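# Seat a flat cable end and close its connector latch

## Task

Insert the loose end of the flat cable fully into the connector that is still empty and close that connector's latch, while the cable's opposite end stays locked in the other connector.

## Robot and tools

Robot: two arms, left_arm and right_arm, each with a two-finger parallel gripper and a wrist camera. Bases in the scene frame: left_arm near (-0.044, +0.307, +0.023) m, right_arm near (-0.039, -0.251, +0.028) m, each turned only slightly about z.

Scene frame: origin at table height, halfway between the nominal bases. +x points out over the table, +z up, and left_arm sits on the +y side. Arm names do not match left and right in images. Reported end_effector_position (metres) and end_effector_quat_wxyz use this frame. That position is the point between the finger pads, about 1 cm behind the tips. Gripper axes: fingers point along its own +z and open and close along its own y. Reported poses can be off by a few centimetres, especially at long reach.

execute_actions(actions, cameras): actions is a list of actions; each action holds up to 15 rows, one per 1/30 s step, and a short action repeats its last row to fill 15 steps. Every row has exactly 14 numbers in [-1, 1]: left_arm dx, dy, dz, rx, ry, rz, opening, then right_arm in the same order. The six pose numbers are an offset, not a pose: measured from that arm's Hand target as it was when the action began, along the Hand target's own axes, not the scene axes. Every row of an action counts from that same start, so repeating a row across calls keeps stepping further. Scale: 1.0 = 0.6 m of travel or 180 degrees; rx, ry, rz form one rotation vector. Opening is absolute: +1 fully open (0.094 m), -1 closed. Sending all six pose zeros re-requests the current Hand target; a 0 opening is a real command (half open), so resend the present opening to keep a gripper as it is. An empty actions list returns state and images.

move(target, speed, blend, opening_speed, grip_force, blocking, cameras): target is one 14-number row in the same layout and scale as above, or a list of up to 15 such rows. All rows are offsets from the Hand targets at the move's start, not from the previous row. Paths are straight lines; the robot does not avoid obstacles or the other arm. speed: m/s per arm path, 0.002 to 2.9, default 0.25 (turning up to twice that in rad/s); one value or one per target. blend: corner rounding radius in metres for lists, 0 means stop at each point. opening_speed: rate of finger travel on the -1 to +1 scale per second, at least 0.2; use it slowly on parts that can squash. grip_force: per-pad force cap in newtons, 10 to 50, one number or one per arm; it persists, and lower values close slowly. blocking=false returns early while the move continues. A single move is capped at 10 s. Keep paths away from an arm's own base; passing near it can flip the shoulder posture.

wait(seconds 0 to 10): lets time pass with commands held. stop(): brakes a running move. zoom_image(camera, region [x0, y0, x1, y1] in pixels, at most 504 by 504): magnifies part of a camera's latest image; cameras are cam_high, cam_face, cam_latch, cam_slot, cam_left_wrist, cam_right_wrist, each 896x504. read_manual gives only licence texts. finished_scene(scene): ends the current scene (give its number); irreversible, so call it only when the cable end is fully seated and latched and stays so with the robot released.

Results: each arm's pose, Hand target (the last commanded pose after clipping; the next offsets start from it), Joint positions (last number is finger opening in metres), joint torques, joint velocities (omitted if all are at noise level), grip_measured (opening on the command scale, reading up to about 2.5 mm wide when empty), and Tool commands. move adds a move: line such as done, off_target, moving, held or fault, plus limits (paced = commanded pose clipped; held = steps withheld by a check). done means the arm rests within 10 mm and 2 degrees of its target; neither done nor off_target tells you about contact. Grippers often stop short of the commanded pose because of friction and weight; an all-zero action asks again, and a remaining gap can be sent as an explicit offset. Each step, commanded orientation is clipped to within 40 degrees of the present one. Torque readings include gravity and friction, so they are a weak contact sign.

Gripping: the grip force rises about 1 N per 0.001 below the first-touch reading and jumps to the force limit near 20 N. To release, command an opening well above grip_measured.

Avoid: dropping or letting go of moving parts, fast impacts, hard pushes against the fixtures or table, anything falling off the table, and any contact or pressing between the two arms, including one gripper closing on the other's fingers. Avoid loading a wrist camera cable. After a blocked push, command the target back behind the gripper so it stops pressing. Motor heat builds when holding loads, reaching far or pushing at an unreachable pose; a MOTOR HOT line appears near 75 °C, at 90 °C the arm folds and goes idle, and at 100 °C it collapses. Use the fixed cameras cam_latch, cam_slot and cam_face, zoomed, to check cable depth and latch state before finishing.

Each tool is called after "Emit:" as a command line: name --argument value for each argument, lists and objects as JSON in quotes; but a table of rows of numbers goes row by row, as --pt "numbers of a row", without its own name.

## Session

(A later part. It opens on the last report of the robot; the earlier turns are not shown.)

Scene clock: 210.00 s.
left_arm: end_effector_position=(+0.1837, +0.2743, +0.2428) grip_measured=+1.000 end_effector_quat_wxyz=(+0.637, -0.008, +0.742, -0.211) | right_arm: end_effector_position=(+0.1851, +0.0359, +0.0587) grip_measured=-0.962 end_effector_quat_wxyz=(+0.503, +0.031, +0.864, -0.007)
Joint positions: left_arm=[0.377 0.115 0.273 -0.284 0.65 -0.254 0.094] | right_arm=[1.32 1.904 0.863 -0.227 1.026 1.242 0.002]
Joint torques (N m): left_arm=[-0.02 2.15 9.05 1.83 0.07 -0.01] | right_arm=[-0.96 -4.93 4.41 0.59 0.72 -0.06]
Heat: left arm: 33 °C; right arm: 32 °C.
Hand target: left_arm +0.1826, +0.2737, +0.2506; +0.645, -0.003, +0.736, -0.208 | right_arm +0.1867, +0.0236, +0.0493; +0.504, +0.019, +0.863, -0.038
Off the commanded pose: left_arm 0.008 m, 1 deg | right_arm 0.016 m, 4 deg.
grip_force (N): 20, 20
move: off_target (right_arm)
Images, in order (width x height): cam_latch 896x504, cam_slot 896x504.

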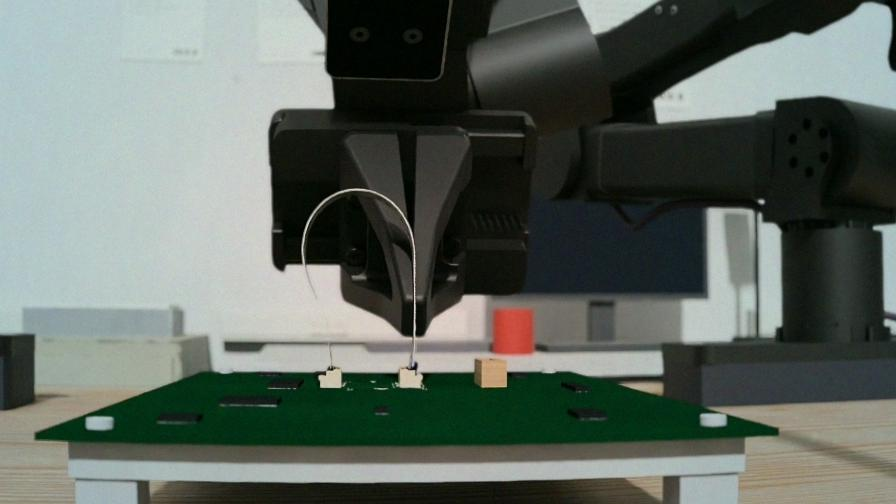

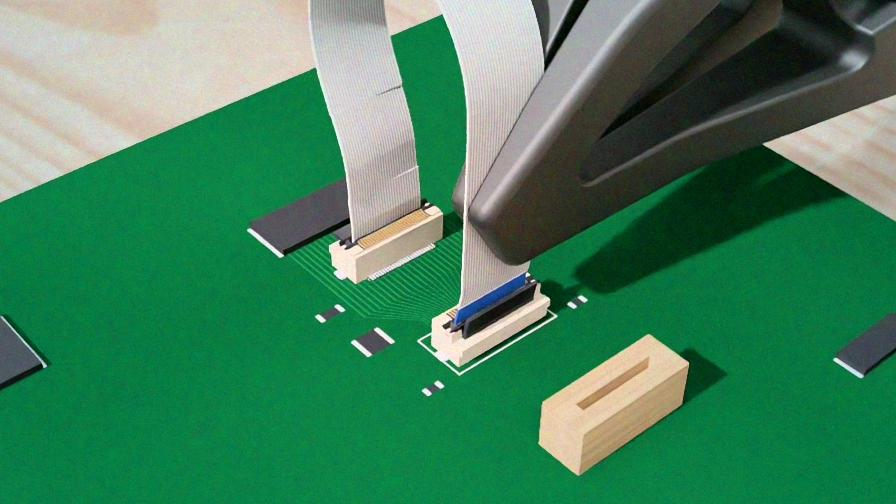

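Emit:
move --target '[0,0,0,0,0,0,1, 0.0006,-0.002,0,0.0012,0.0003,-0.0021,-1]' --speed 0.01 --cameras '["cam_latch","cam_slot"]'

Emit:
zoom_image --camera "cam_latch" --region '[400, 348, 424, 375]'

Emit:
zoom_image --camera "cam_slot" --region '[440, 300, 480, 350]'

Emit:
zoom_image --camera "cam_slot" --region '[510, 260, 550, 310]'

Scene clock: 212.03 s.
left_arm: end_effector_position=(+0.1837, +0.2743, +0.2428) grip_measured=+1.000 end_effector_quat_wxyz=(+0.637, -0.008, +0.742, -0.211) | right_arm: end_effector_position=(+0.1848, +0.0329, +0.0585) grip_measured=-0.962 end_effector_quat_wxyz=(+0.503, +0.026, +0.864, -0.016)
Joint positions: left_arm=[0.377 0.115 0.273 -0.284 0.65 -0.254 0.094] | right_arm=[1.32 1.904 0.863 -0.245 1.031 1.241 0.002]
Joint torques (N m): left_arm=[-0.01 2.13 9.06 1.82 0.06 -0.01] | right_arm=[-0.96 -4.96 4.41 0.65 0.71 -0.06]
Heat: left arm: 33 °C; right arm: 32 °C.
Hand target: left_arm +0.1826, +0.2737, +0.2506; +0.645, -0.003, +0.736, -0.208 | right_arm +0.1865, +0.0224, +0.0491; +0.503, +0.017, +0.863, -0.042
Off the commanded pose: left_arm 0.008 m, 1 deg | right_arm 0.014 m, 3 deg.
grip_force (N): 20, 20
move: off_target (right_arm)
Images, in order (width x height): cam_latch 896x504, cam_slot 896x504.

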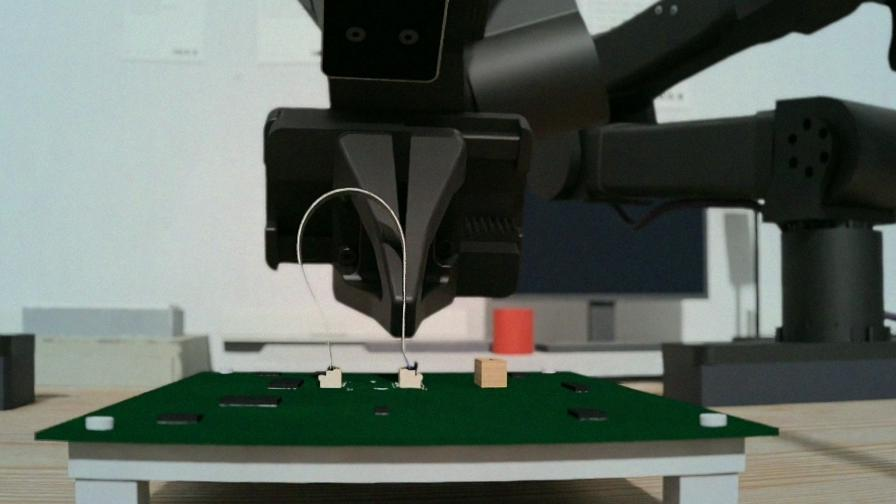

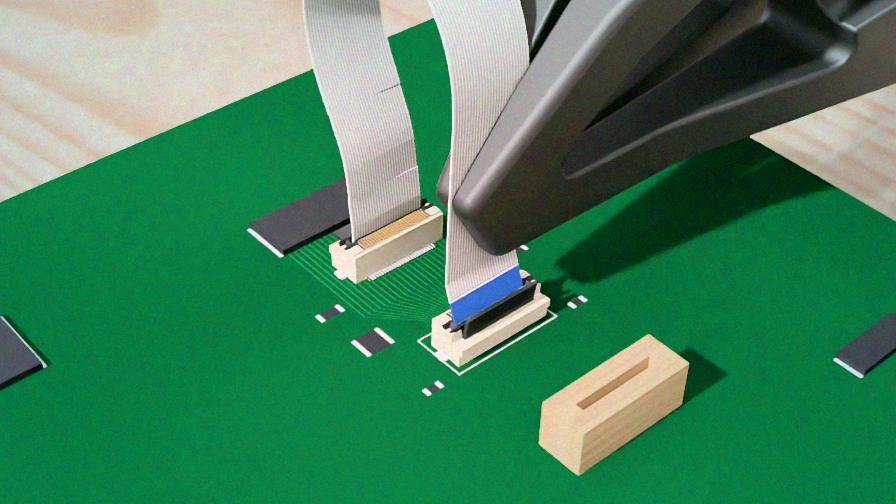

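Scaled by 18.667 from the camera's 896x504 image, which has a finer 1280x720 frame.

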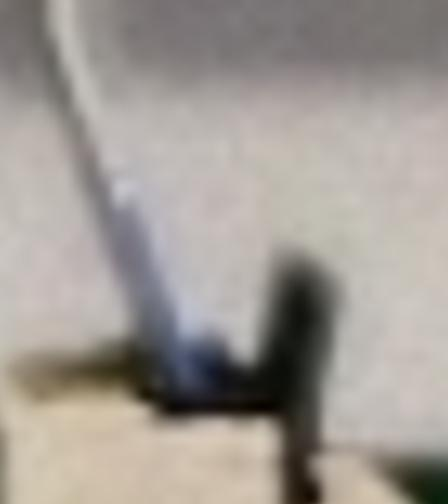

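Scaled by 10.080 from the camera's 896x504 image, which has a finer 1280x720 frame.

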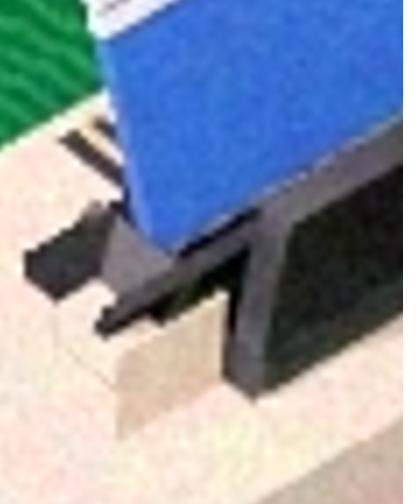

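Scaled by 10.080 from the camera's 896x504 image, which has a finer 1280x720 frame.

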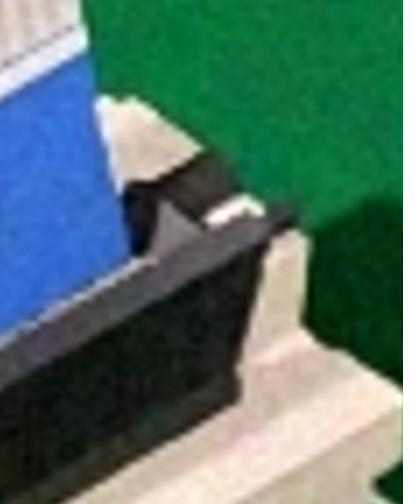

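Emit:
move --target '[0,0,0,0,0,0,1, -0.00182,0.00567,-0.0001,-0.00336,-0.00097,0.00606,-1]' --speed 0.01 --cameras '[]'

Scene clock: 215.40 s.
left_arm: end_effector_position=(+0.1837, +0.2743, +0.2428) grip_measured=+1.000 end_effector_quat_wxyz=(+0.637, -0.008, +0.742, -0.211) | right_arm: end_effector_position=(+0.1848, +0.0329, +0.0585) grip_measured=-0.962 end_effector_quat_wxyz=(+0.503, +0.026, +0.864, -0.016)
Joint positions: left_arm=[0.377 0.115 0.273 -0.284 0.65 -0.254 0.094] | right_arm=[1.32 1.904 0.863 -0.245 1.031 1.241 0.002]
Joint torques (N m): left_arm=[0.02 2.1 9.01 1.83 0.07 0.01] | right_arm=[-0.96 -4.9 4.45 0.83 0.7 -0.04]
Heat: left arm: 33 °C; right arm: 32 °C.
Hand target: left_arm +0.1826, +0.2737, +0.2506; +0.645, -0.003, +0.736, -0.208 | right_arm +0.1872, +0.0259, +0.0499; +0.505, +0.023, +0.862, -0.032
Off the commanded pose: left_arm 0.008 m, 1 deg | right_arm 0.011 m, 2 deg.
grip_force (N): 20, 20
move: off_target (right_arm)
No camera images: "cameras" was empty.

Emit:
move --target '[0,0,0,0,0,0,1, -0.00047,0.00156,0,-0.00092,-0.00026,0.00166,-1]' --speed 0.01 --cameras '[]'

Scene clock: 216.80 s.
left_arm: end_effector_position=(+0.1837, +0.2743, +0.2428) grip_measured=+1.000 end_effector_quat_wxyz=(+0.637, -0.008, +0.742, -0.211) | right_arm: end_effector_position=(+0.1849, +0.0334, +0.0586) grip_measured=-0.962 end_effector_quat_wxyz=(+0.503, +0.027, +0.864, -0.014)
Joint positions: left_arm=[0.377 0.115 0.273 -0.284 0.65 -0.254 0.094] | right_arm=[1.32 1.904 0.863 -0.242 1.031 1.241 0.002]
Joint torques (N m): left_arm=[0.05 2.14 9.02 1.83 0.07 0.01] | right_arm=[-0.98 -4.89 4.48 0.85 0.69 -0.03]
Heat: left arm: 33 °C; right arm: 32 °C.
Hand target: left_arm +0.1826, +0.2737, +0.2506; +0.645, -0.003, +0.736, -0.208 | right_arm +0.1874, +0.0268, +0.0501; +0.505, +0.024, +0.862, -0.030
Off the commanded pose: left_arm 0.008 m, 1 deg | right_arm 0.011 m, 2 deg.
grip_force (N): 20, 20
move: off_target (right_arm)
No camera images: "cameras" was empty.

Emit:
move --target '[0,0,0,0,0,0,1, -0.00085,0.0028,0,-0.00166,-0.00047,0.003,-1]' --speed 0.01 --cameras '["cam_latch","cam_slot"]'

Emit:
zoom_image --camera "cam_latch" --region '[400, 348, 424, 375]'

Emit:
zoom_image --camera "cam_slot" --region '[440, 300, 480, 350]'

Emit:
zoom_image --camera "cam_slot" --region '[510, 260, 550, 310]'

Scene clock: 218.90 s.
left_arm: end_effector_position=(+0.1837, +0.2743, +0.2428) grip_measured=+1.000 end_effector_quat_wxyz=(+0.637, -0.008, +0.742, -0.211) | right_arm: end_effector_position=(+0.1852, +0.0363, +0.0589) grip_measured=-0.962 end_effector_quat_wxyz=(+0.503, +0.031, +0.864, -0.007)
Joint positions: left_arm=[0.377 0.115 0.273 -0.284 0.65 -0.254 0.094] | right_arm=[1.32 1.904 0.863 -0.224 1.027 1.241 0.002]
Joint torques (N m): left_arm=[0.06 2.13 8.98 1.82 0.06 -0.01] | right_arm=[-0.92 -4.89 4.51 0.83 0.73 -0.02]
Heat: left arm: 33 °C; right arm: 32 °C.
Hand target: left_arm +0.1826, +0.2737, +0.2506; +0.645, -0.003, +0.736, -0.208 | right_arm +0.1877, +0.0285, +0.0505; +0.506, +0.027, +0.862, -0.025
Off the commanded pose: left_arm 0.008 m, 1 deg | right_arm 0.012 m, 2 deg.
grip_force (N): 20, 20
move: off_target (right_arm)
Images, in order (width x height): cam_latch 896x504, cam_slot 896x504.

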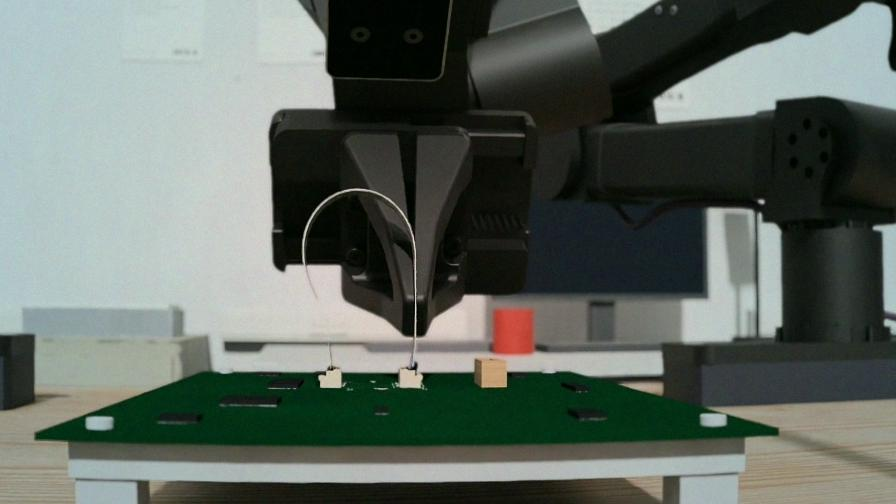

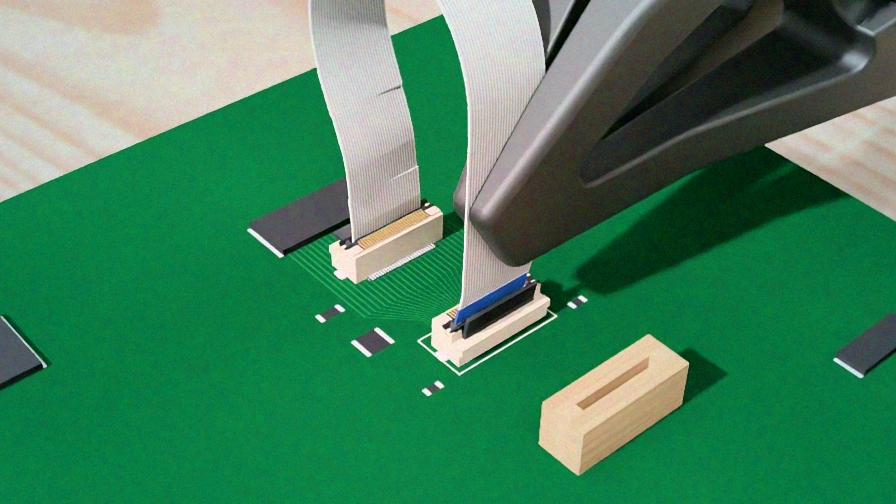

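Scaled by 18.667 from the camera's 896x504 image, which has a finer 1280x720 frame.

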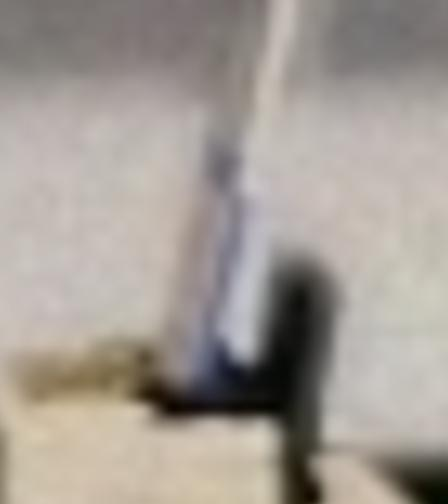

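Scaled by 10.080 from the camera's 896x504 image, which has a finer 1280x720 frame.

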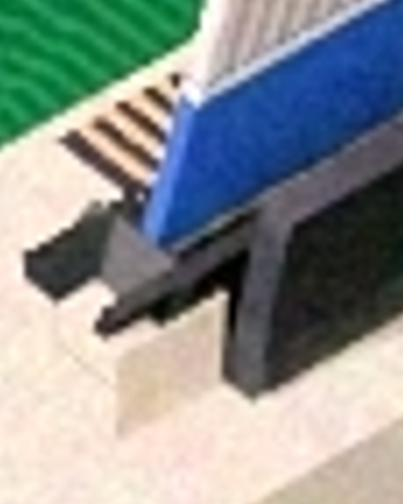

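Scaled by 10.080 from the camera's 896x504 image, which has a finer 1280x720 frame.

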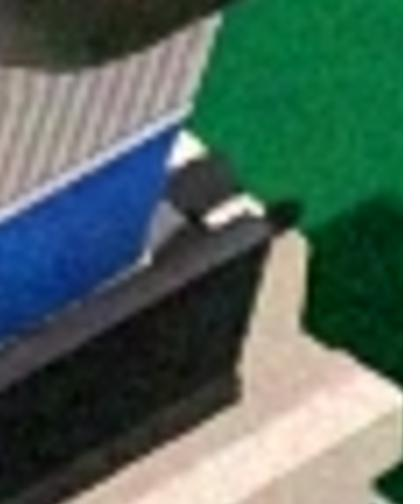

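Emit:
move --target '[0,0,0,0,0,0,1, 0.00117,0.00033,0,-0.00035,0.00122,0,-1]' --speed 0.01 --cameras '["cam_latch","cam_slot"]'

Emit:
zoom_image --camera "cam_latch" --region '[400, 348, 424, 375]'

Emit:
zoom_image --camera "cam_slot" --region '[440, 300, 480, 350]'

Emit:
zoom_image --camera "cam_slot" --region '[510, 260, 550, 310]'

Scene clock: 226.20 s.
left_arm: end_effector_position=(+0.1837, +0.2743, +0.2428) grip_measured=+1.000 end_effector_quat_wxyz=(+0.637, -0.008, +0.742, -0.211) | right_arm: end_effector_position=(+0.1851, +0.0365, +0.0588) grip_measured=-0.962 end_effector_quat_wxyz=(+0.503, +0.031, +0.864, -0.006)
Joint positions: left_arm=[0.377 0.115 0.273 -0.284 0.65 -0.254 0.094] | right_arm=[1.32 1.904 0.863 -0.223 1.026 1.241 0.002]
Joint torques (N m): left_arm=[-0.02 2.14 8.95 1.83 0.07 0] | right_arm=[-0.94 -4.9 4.51 0.82 0.7 -0.03]
Heat: left arm: 33 °C; right arm: 31 °C.
Hand target: left_arm +0.1826, +0.2737, +0.2506; +0.645, -0.003, +0.736, -0.208 | right_arm +0.1874, +0.0287, +0.0499; +0.504, +0.027, +0.863, -0.024
Off the commanded pose: left_arm 0.008 m, 1 deg | right_arm 0.012 m, 2 deg.
grip_force (N): 20, 20
move: off_target (right_arm)
Images, in order (width x height): cam_latch 896x504, cam_slot 896x504.

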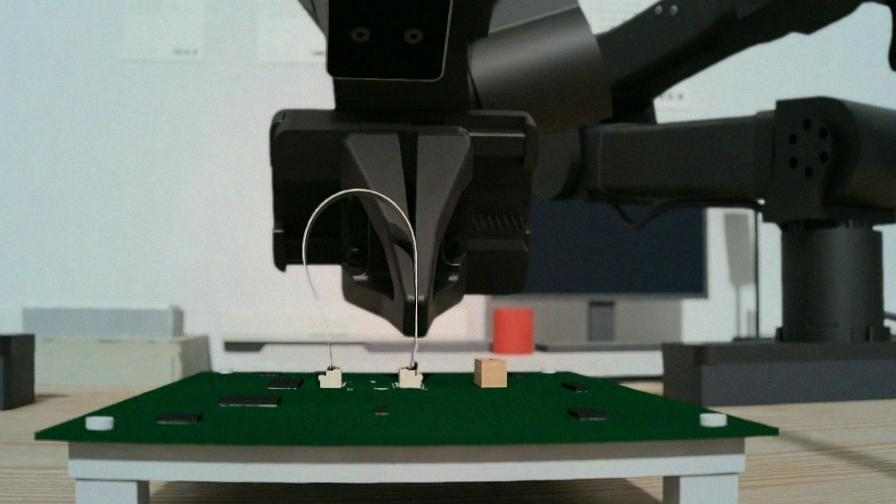

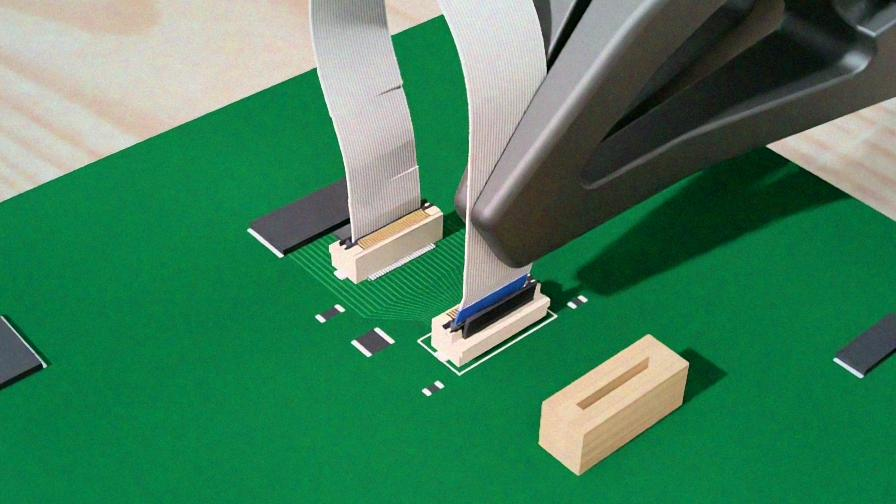

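Scaled by 18.667 from the camera's 896x504 image, which has a finer 1280x720 frame.

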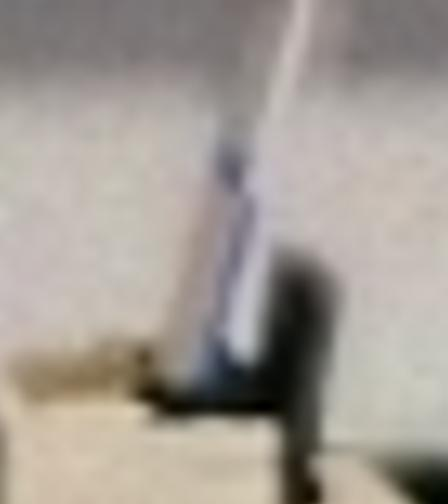

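Scaled by 10.080 from the camera's 896x504 image, which has a finer 1280x720 frame.

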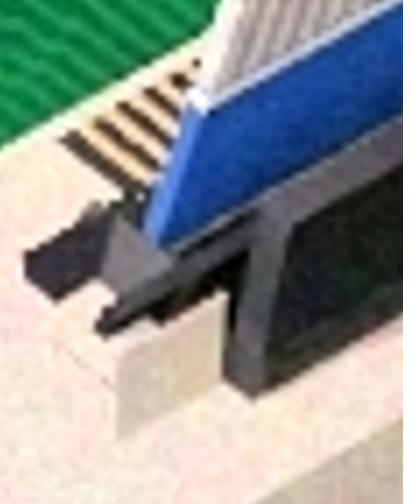

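Scaled by 10.080 from the camera's 896x504 image, which has a finer 1280x720 frame.

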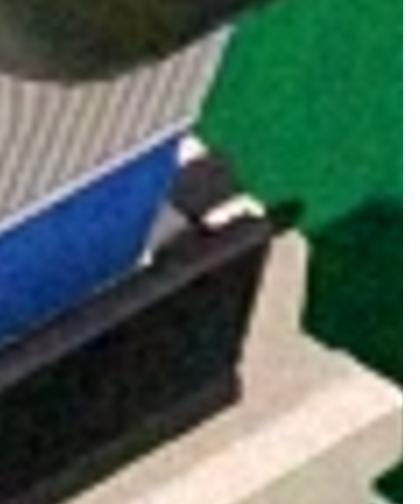

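Emit:
zoom_image --camera "cam_slot" --region '[335, 225, 385, 275]'

Emit:
zoom_image --camera "cam_slot" --region '[400, 190, 450, 240]'

Emit:
zoom_image --camera "cam_latch" --region '[314, 355, 350, 395]'

Scaled by 10.080 from the camera's 896x504 image, which has a finer 1280x720 frame.

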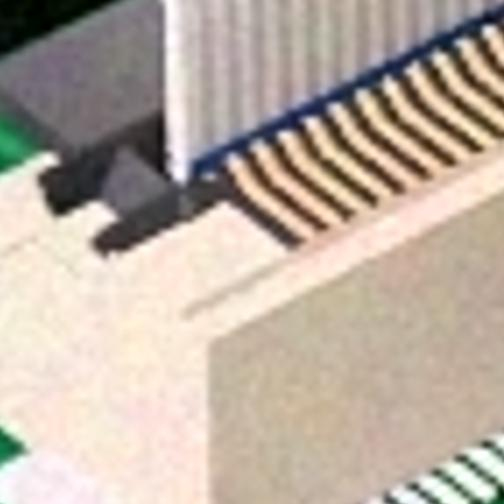

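Scaled by 10.080 from the camera's 896x504 image, which has a finer 1280x720 frame.

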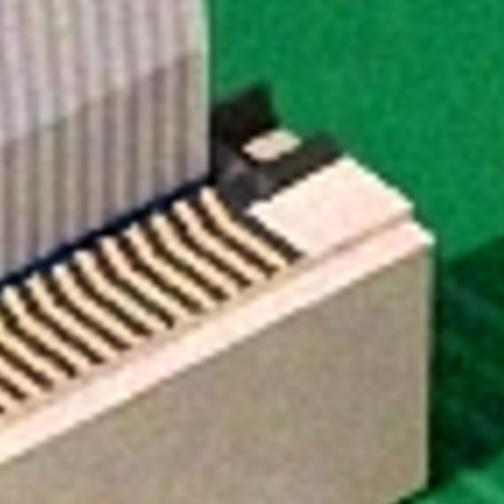

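Scaled by 12.600 from the camera's 896x504 image, which has a finer 1280x720 frame.

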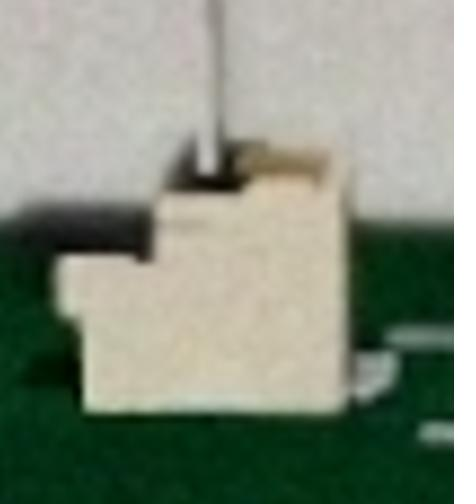

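Emit:
execute_actions --actions '[]' --cameras '["cam_face","cam_high","cam_right_wrist","cam_left_wrist"]'

Emit:
zoom_image --camera "cam_face" --region '[405, 235, 475, 285]'

Emit:
zoom_image --camera "cam_right_wrist" --region '[350, 250, 550, 400]'

Scene clock: 235.03 s.
left_arm: end_effector_position=(+0.1837, +0.2743, +0.2428) grip_measured=+1.000 end_effector_quat_wxyz=(+0.637, -0.008, +0.742, -0.211) | right_arm: end_effector_position=(+0.1851, +0.0365, +0.0588) grip_measured=-0.962 end_effector_quat_wxyz=(+0.503, +0.031, +0.864, -0.006)
Joint positions: left_arm=[0.377 0.115 0.273 -0.284 0.65 -0.254 0.094] | right_arm=[1.32 1.904 0.863 -0.223 1.026 1.241 0.002]
Joint velocities: within noise
Joint torques (N m): left_arm=[0.03 2.13 9.02 1.82 0.07 0] | right_arm=[-0.95 -4.85 4.51 0.82 0.69 -0.02]
Heat: left arm: 33 °C; right arm: 31 °C.
Hand target: left_arm +0.1826, +0.2737, +0.2506; +0.645, -0.003, +0.736, -0.208 | right_arm +0.1874, +0.0287, +0.0499; +0.505, +0.027, +0.863, -0.024
Tool commands: left_gripper/opening=+1.0 right_gripper/opening=-1.0
Off the commanded pose: left_arm 0.008 m, 1 deg | right_arm 0.012 m, 2 deg.
grip_force (N): 20, 20
camera_calibration:
cam_right_wrist: T_world_to_cam=[[-0.0416184, -0.998897, 0.0217291, 0.0390158], [-0.829961, 0.0224552, -0.557369, 0.221366], [0.556267, -0.0412311, -0.82998, 0.0382921], [0, 0, 0, 1]] pos_world=[0.164049, 0.0355808, 0.154317]
Images, in order (width x height): cam_high 896x504, cam_face 896x504, cam_left_wrist 896x504, cam_right_wrist 896x504.

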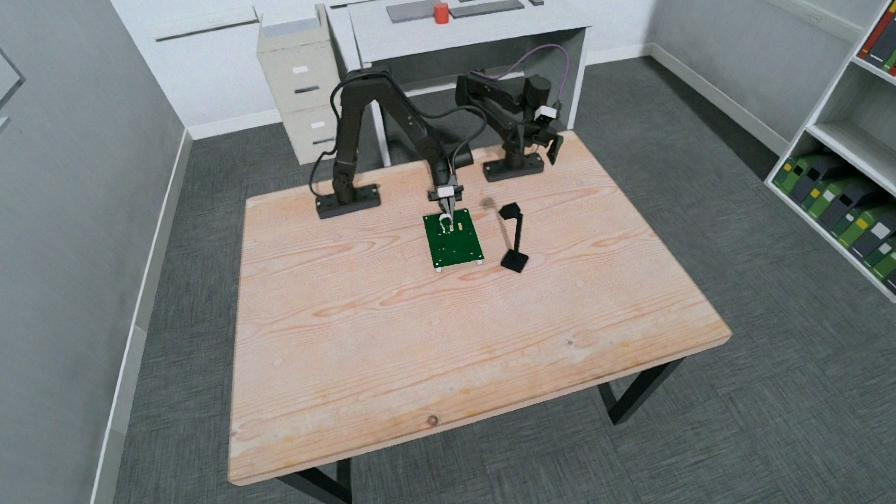

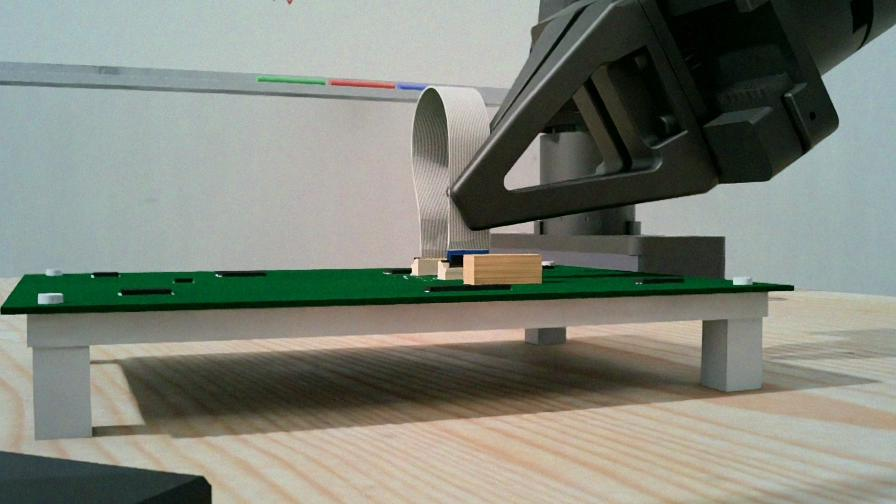

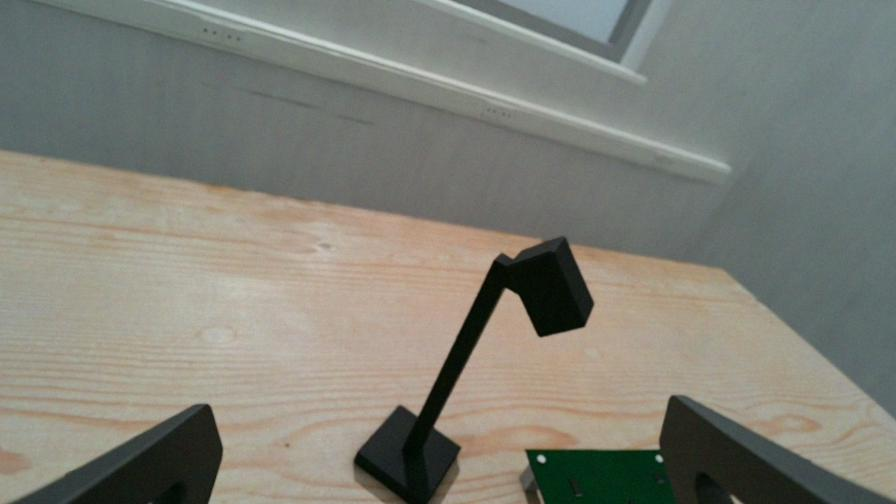

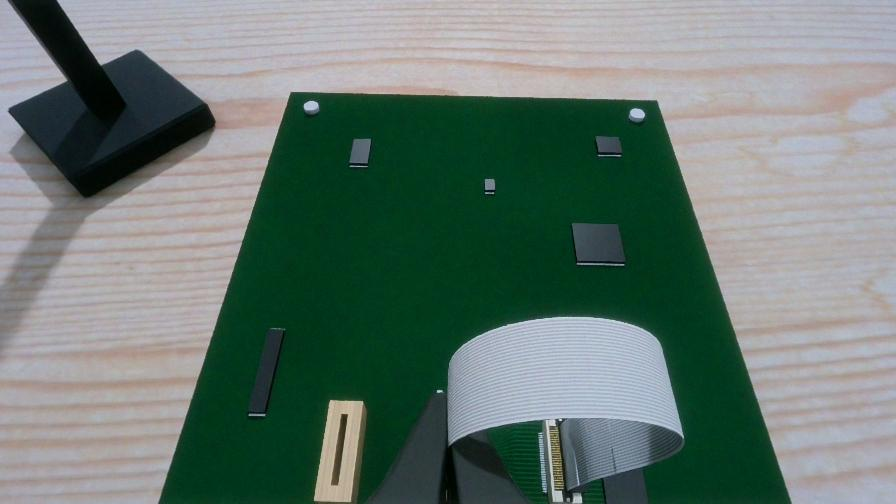

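Scaled by 7.200 from the camera's 896x504 image, which has a finer 1280x720 frame.

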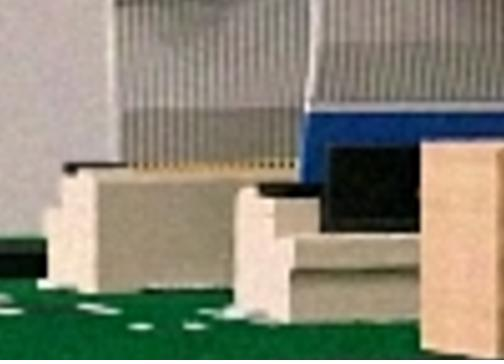

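Scaled by 2.520 from the camera's 896x504 image, which has a finer 1280x720 frame.

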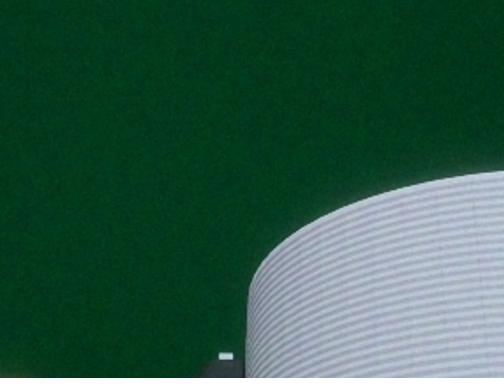

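Emit:
move --target '[0,0,0,0,0,0,1, -0.02533,0.00694,-0.01305,-0.00849,-0.00241,0.01515,-1]' --speed 0.02 --cameras '["cam_latch"]'

Emit:
zoom_image --camera "cam_latch" --region '[370, 300, 460, 400]'

Scene clock: 239.83 s.
left_arm: end_effector_position=(+0.1837, +0.2743, +0.2428) grip_measured=+1.000 end_effector_quat_wxyz=(+0.637, -0.008, +0.742, -0.211) | right_arm: end_effector_position=(+0.1850, +0.0369, +0.0590) grip_measured=-0.962 end_effector_quat_wxyz=(+0.502, +0.032, +0.864, -0.005)
Joint positions: left_arm=[0.377 0.115 0.273 -0.284 0.65 -0.254 0.094] | right_arm=[1.32 1.902 0.863 -0.223 1.024 1.241 0.002]
Joint torques (N m): left_arm=[-0.02 2.13 8.99 1.83 0.06 0.01] | right_arm=[-0.96 -8.94 4.46 0.82 0.7 -0.02]
Heat: left arm: 33 °C; right arm: 31 °C.
Hand target: left_arm +0.1826, +0.2737, +0.2506; +0.645, -0.003, +0.736, -0.208 | right_arm +0.1883, +0.0330, +0.0669; +0.509, +0.041, +0.860, -0.001
Off the commanded pose: left_arm 0.008 m, 1 deg | right_arm 0.009 m, 1 deg.
grip_force (N): 20, 20
move: done
Images, in order (width x height): cam_latch 896x504.

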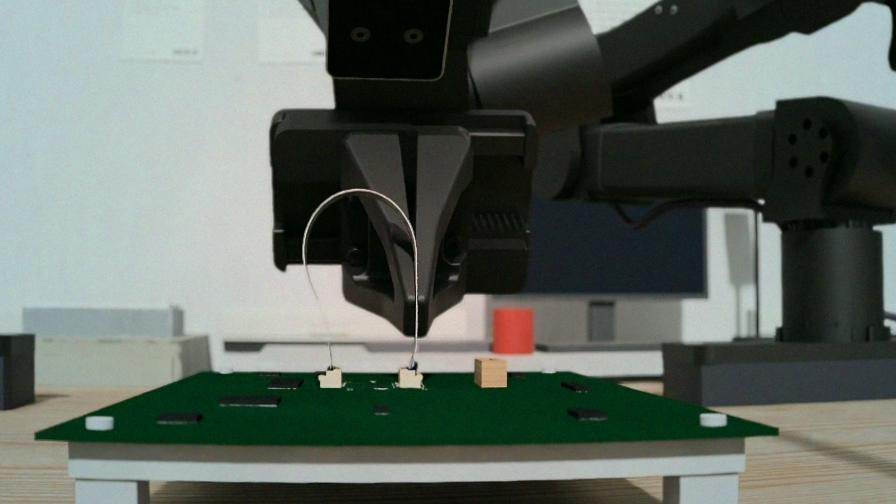

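Scaled by 5.040 from the camera's 896x504 image, which has a finer 1280x720 frame.

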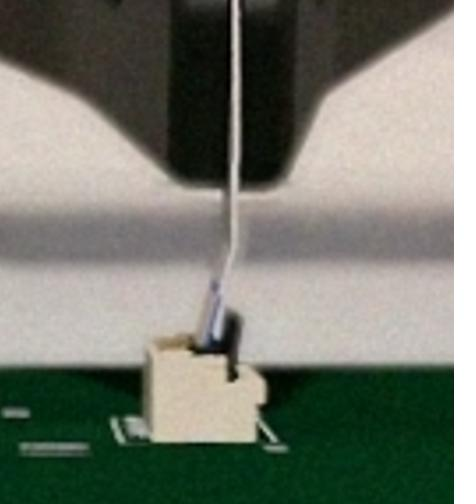

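Emit:
move --target '[0,0,0,0,0,0,1, -0.01,0.0026,-0.0042,-0.0031,-0.0009,0.0055,-1]' --speed 0.01 --cameras '[]'

Scene clock: 243.77 s.
left_arm: end_effector_position=(+0.1837, +0.2743, +0.2428) grip_measured=+1.000 end_effector_quat_wxyz=(+0.637, -0.008, +0.742, -0.211) | right_arm: end_effector_position=(+0.1855, +0.0381, +0.0634) grip_measured=-0.962 end_effector_quat_wxyz=(+0.501, +0.036, +0.865, +0.003)
Joint positions: left_arm=[0.377 0.115 0.273 -0.284 0.65 -0.254 0.094] | right_arm=[1.317 1.885 0.863 -0.223 1.018 1.241 0.002]
Joint torques (N m): left_arm=[-0.02 2.13 9.03 1.83 0.06 0.01] | right_arm=[-0.91 -9.2 4.45 0.86 0.76 -0.06]
Heat: left arm: 33 °C; right arm: 31 °C.
Hand target: left_arm +0.1826, +0.2737, +0.2506; +0.645, -0.003, +0.736, -0.208 | right_arm +0.1892, +0.0342, +0.0735; +0.510, +0.046, +0.859, +0.007
Off the commanded pose: left_arm 0.008 m, 1 deg | right_arm 0.011 m, 2 deg.
grip_force (N): 20, 20
move: off_target (right_arm)
No camera images: "cameras" was empty.

Emit:
execute_actions --actions '[]' --cameras '["cam_latch","cam_slot","cam_face"]'

Emit:
zoom_image --camera "cam_latch" --region '[370, 300, 460, 400]'

Emit:
zoom_image --camera "cam_slot" --region '[425, 260, 495, 340]'

Emit:
zoom_image --camera "cam_slot" --region '[490, 220, 560, 300]'

Emit:
zoom_image --camera "cam_face" --region '[405, 215, 475, 285]'

Scene clock: 244.63 s.
left_arm: end_effector_position=(+0.1837, +0.2743, +0.2428) grip_measured=+1.000 end_effector_quat_wxyz=(+0.637, -0.008, +0.742, -0.211) | right_arm: end_effector_position=(+0.1855, +0.0382, +0.0633) grip_measured=-0.962 end_effector_quat_wxyz=(+0.501, +0.036, +0.865, +0.003)
Joint positions: left_arm=[0.377 0.115 0.273 -0.284 0.65 -0.254 0.094] | right_arm=[1.317 1.885 0.863 -0.223 1.018 1.241 0.002]
Joint velocities: within noise
Joint torques (N m): left_arm=[0.03 2.11 9.03 1.83 0.06 0] | right_arm=[-0.95 -9.17 4.49 0.85 0.75 -0.04]
Heat: left arm: 33 °C; right arm: 31 °C.
Hand target: left_arm +0.1826, +0.2737, +0.2506; +0.645, -0.003, +0.736, -0.208 | right_arm +0.1892, +0.0342, +0.0735; +0.510, +0.046, +0.859, +0.007
Tool commands: left_gripper/opening=+1.0 right_gripper/opening=-1.0
Off the commanded pose: left_arm 0.008 m, 1 deg | right_arm 0.011 m, 2 deg.
grip_force (N): 20, 20
Images, in order (width x height): cam_face 896x504, cam_latch 896x504, cam_slot 896x504.

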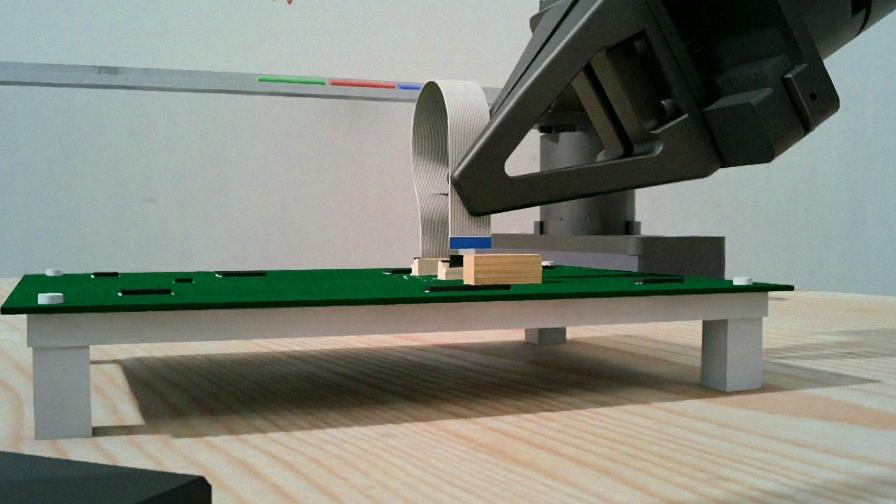

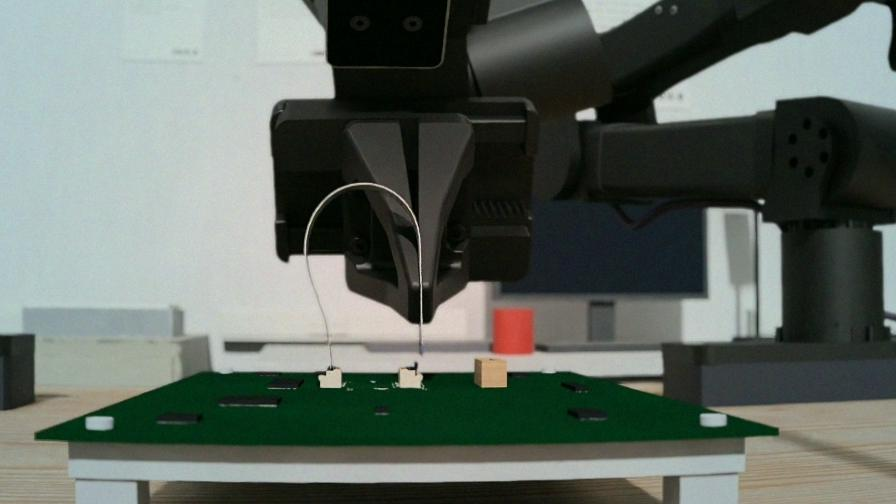

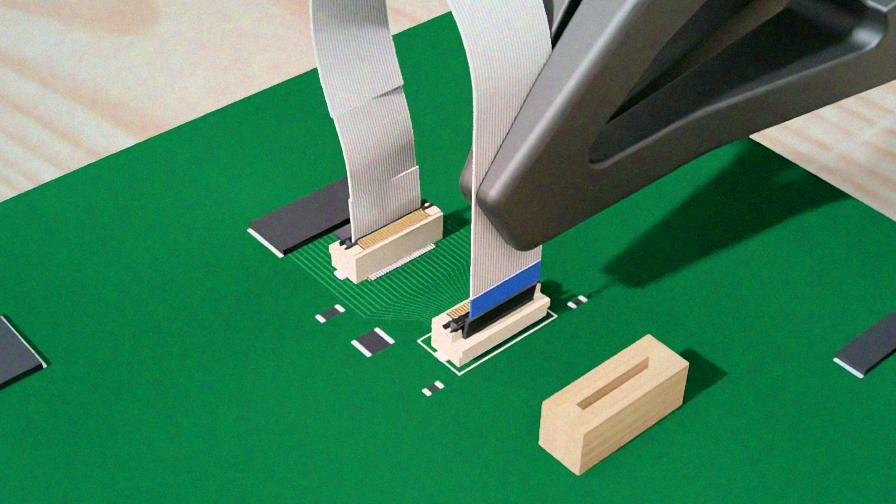

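Scaled by 5.040 from the camera's 896x504 image, which has a finer 1280x720 frame.

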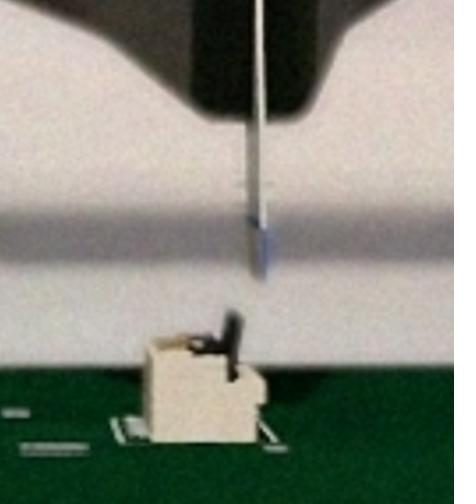

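Scaled by 6.300 from the camera's 896x504 image, which has a finer 1280x720 frame.

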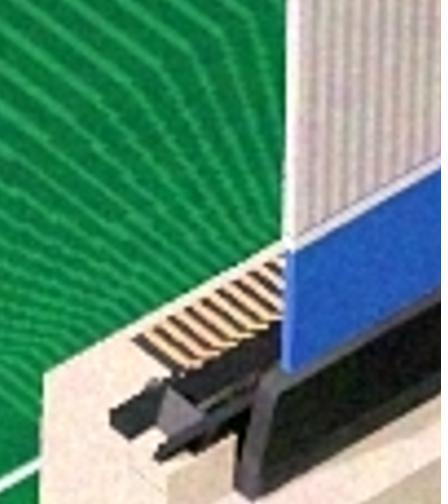

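Scaled by 6.300 from the camera's 896x504 image, which has a finer 1280x720 frame.

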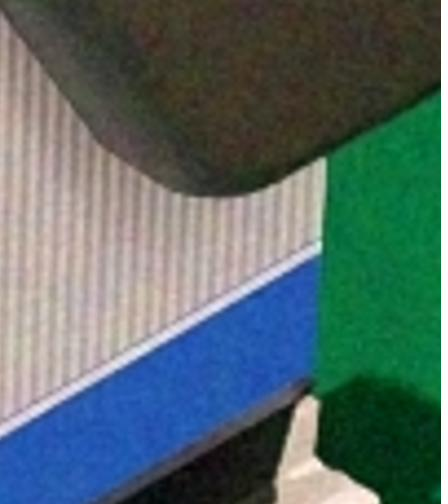

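Scaled by 7.200 from the camera's 896x504 image, which has a finer 1280x720 frame.

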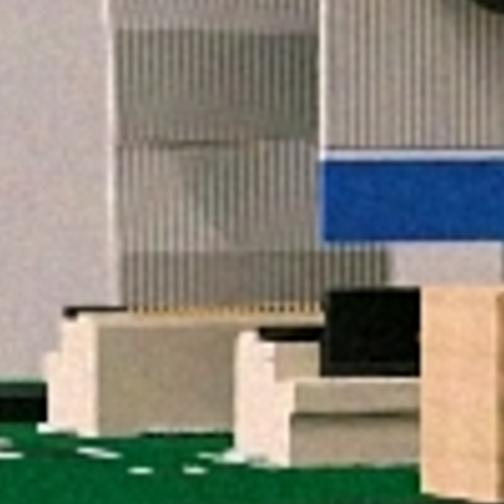

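Emit:
move --target '[0,0,0,0,0,0,1, -0.00815,0.00294,-0.00408,-0.00277,-0.00077,0.00495,-1]' --speed 0.01 --cameras '[]'

Scene clock: 249.53 s.
left_arm: end_effector_position=(+0.1837, +0.2743, +0.2428) grip_measured=+1.000 end_effector_quat_wxyz=(+0.637, -0.008, +0.742, -0.211) | right_arm: end_effector_position=(+0.1858, +0.0396, +0.0687) grip_measured=-0.962 end_effector_quat_wxyz=(+0.502, +0.041, +0.864, +0.010)
Joint positions: left_arm=[0.377 0.115 0.273 -0.284 0.65 -0.254 0.094] | right_arm=[1.317 1.868 0.863 -0.223 1.017 1.241 0.002]
Joint torques (N m): left_arm=[-0.02 2.09 8.99 1.83 0.07 -0.01] | right_arm=[-1.01 -9.16 4.67 0.88 0.75 -0.04]
Heat: left arm: 33 °C; right arm: 31 °C.
Hand target: left_arm +0.1826, +0.2737, +0.2506; +0.645, -0.003, +0.736, -0.208 | right_arm +0.1895, +0.0357, +0.0790; +0.511, +0.050, +0.858, +0.015
Off the commanded pose: left_arm 0.008 m, 1 deg | right_arm 0.012 m, 2 deg.
grip_force (N): 20, 20
move: off_target (right_arm)
No camera images: "cameras" was empty.

Emit:
move --target '[0,0,0,0,0,0,1, 0.02495,-0.01293,0.01187,0.00884,0.00254,-0.01581,-1]' --speed 0.02 --cameras '["cam_latch"]'

Emit:
zoom_image --camera "cam_latch" --region '[370, 280, 470, 400]'

Scene clock: 253.23 s.
left_arm: end_effector_position=(+0.1837, +0.2743, +0.2428) grip_measured=+1.000 end_effector_quat_wxyz=(+0.637, -0.008, +0.742, -0.211) | right_arm: end_effector_position=(+0.1850, +0.0366, +0.0664) grip_measured=-0.962 end_effector_quat_wxyz=(+0.501, +0.038, +0.864, +0.006)
Joint positions: left_arm=[0.377 0.115 0.273 -0.284 0.65 -0.254 0.094] | right_arm=[1.317 1.868 0.853 -0.223 1.016 1.241 0.002]
Joint torques (N m): left_arm=[0.05 2.09 8.95 1.83 0.07 0.01] | right_arm=[-0.95 -5.45 4.66 0.87 0.76 -0.05]
Heat: left arm: 33 °C; right arm: 31 °C.
Hand target: left_arm +0.1826, +0.2737, +0.2506; +0.645, -0.003, +0.736, -0.208 | right_arm +0.1881, +0.0293, +0.0619; +0.507, +0.036, +0.861, -0.009
Off the commanded pose: left_arm 0.008 m, 1 deg | right_arm 0.009 m, 2 deg.
grip_force (N): 20, 20
move: done
Images, in order (width x height): cam_latch 896x504.

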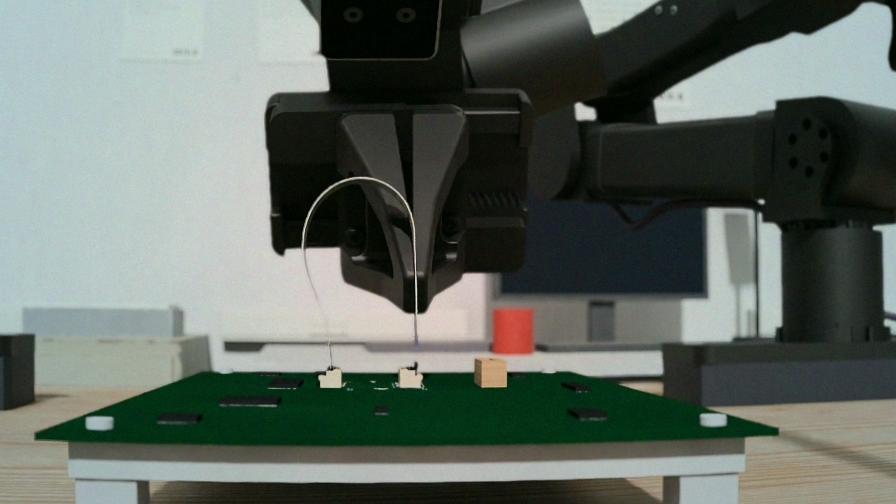

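Scaled by 4.200 from the camera's 896x504 image, which has a finer 1280x720 frame.

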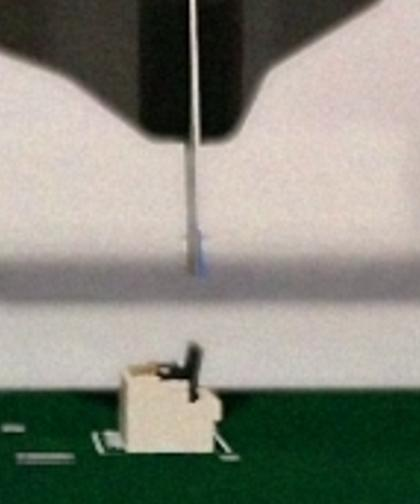

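Emit:
move --target '[0,0,0,0,0,0,1, 0.00594,-0.00187,0.00302,0.002,0.00058,-0.00359,-1]' --speed 0.01 --cameras '[]'

Scene clock: 255.53 s.
left_arm: end_effector_position=(+0.1837, +0.2743, +0.2428) grip_measured=+1.000 end_effector_quat_wxyz=(+0.637, -0.008, +0.742, -0.211) | right_arm: end_effector_position=(+0.1848, +0.0357, +0.0629) grip_measured=-0.962 end_effector_quat_wxyz=(+0.500, +0.036, +0.865, +0.002)
Joint positions: left_arm=[0.377 0.115 0.273 -0.284 0.65 -0.254 0.094] | right_arm=[1.317 1.879 0.853 -0.223 1.016 1.241 0.002]
Joint torques (N m): left_arm=[0.01 2.17 9.03 1.84 0.07 0.01] | right_arm=[-0.94 -5.44 4.6 0.85 0.77 -0.06]
Heat: left arm: 33 °C; right arm: 31 °C.
Hand target: left_arm +0.1826, +0.2737, +0.2506; +0.645, -0.003, +0.736, -0.208 | right_arm +0.1879, +0.0283, +0.0579; +0.506, +0.033, +0.862, -0.015
Off the commanded pose: left_arm 0.008 m, 1 deg | right_arm 0.009 m, 2 deg.
grip_force (N): 20, 20
move: done
No camera images: "cameras" was empty.


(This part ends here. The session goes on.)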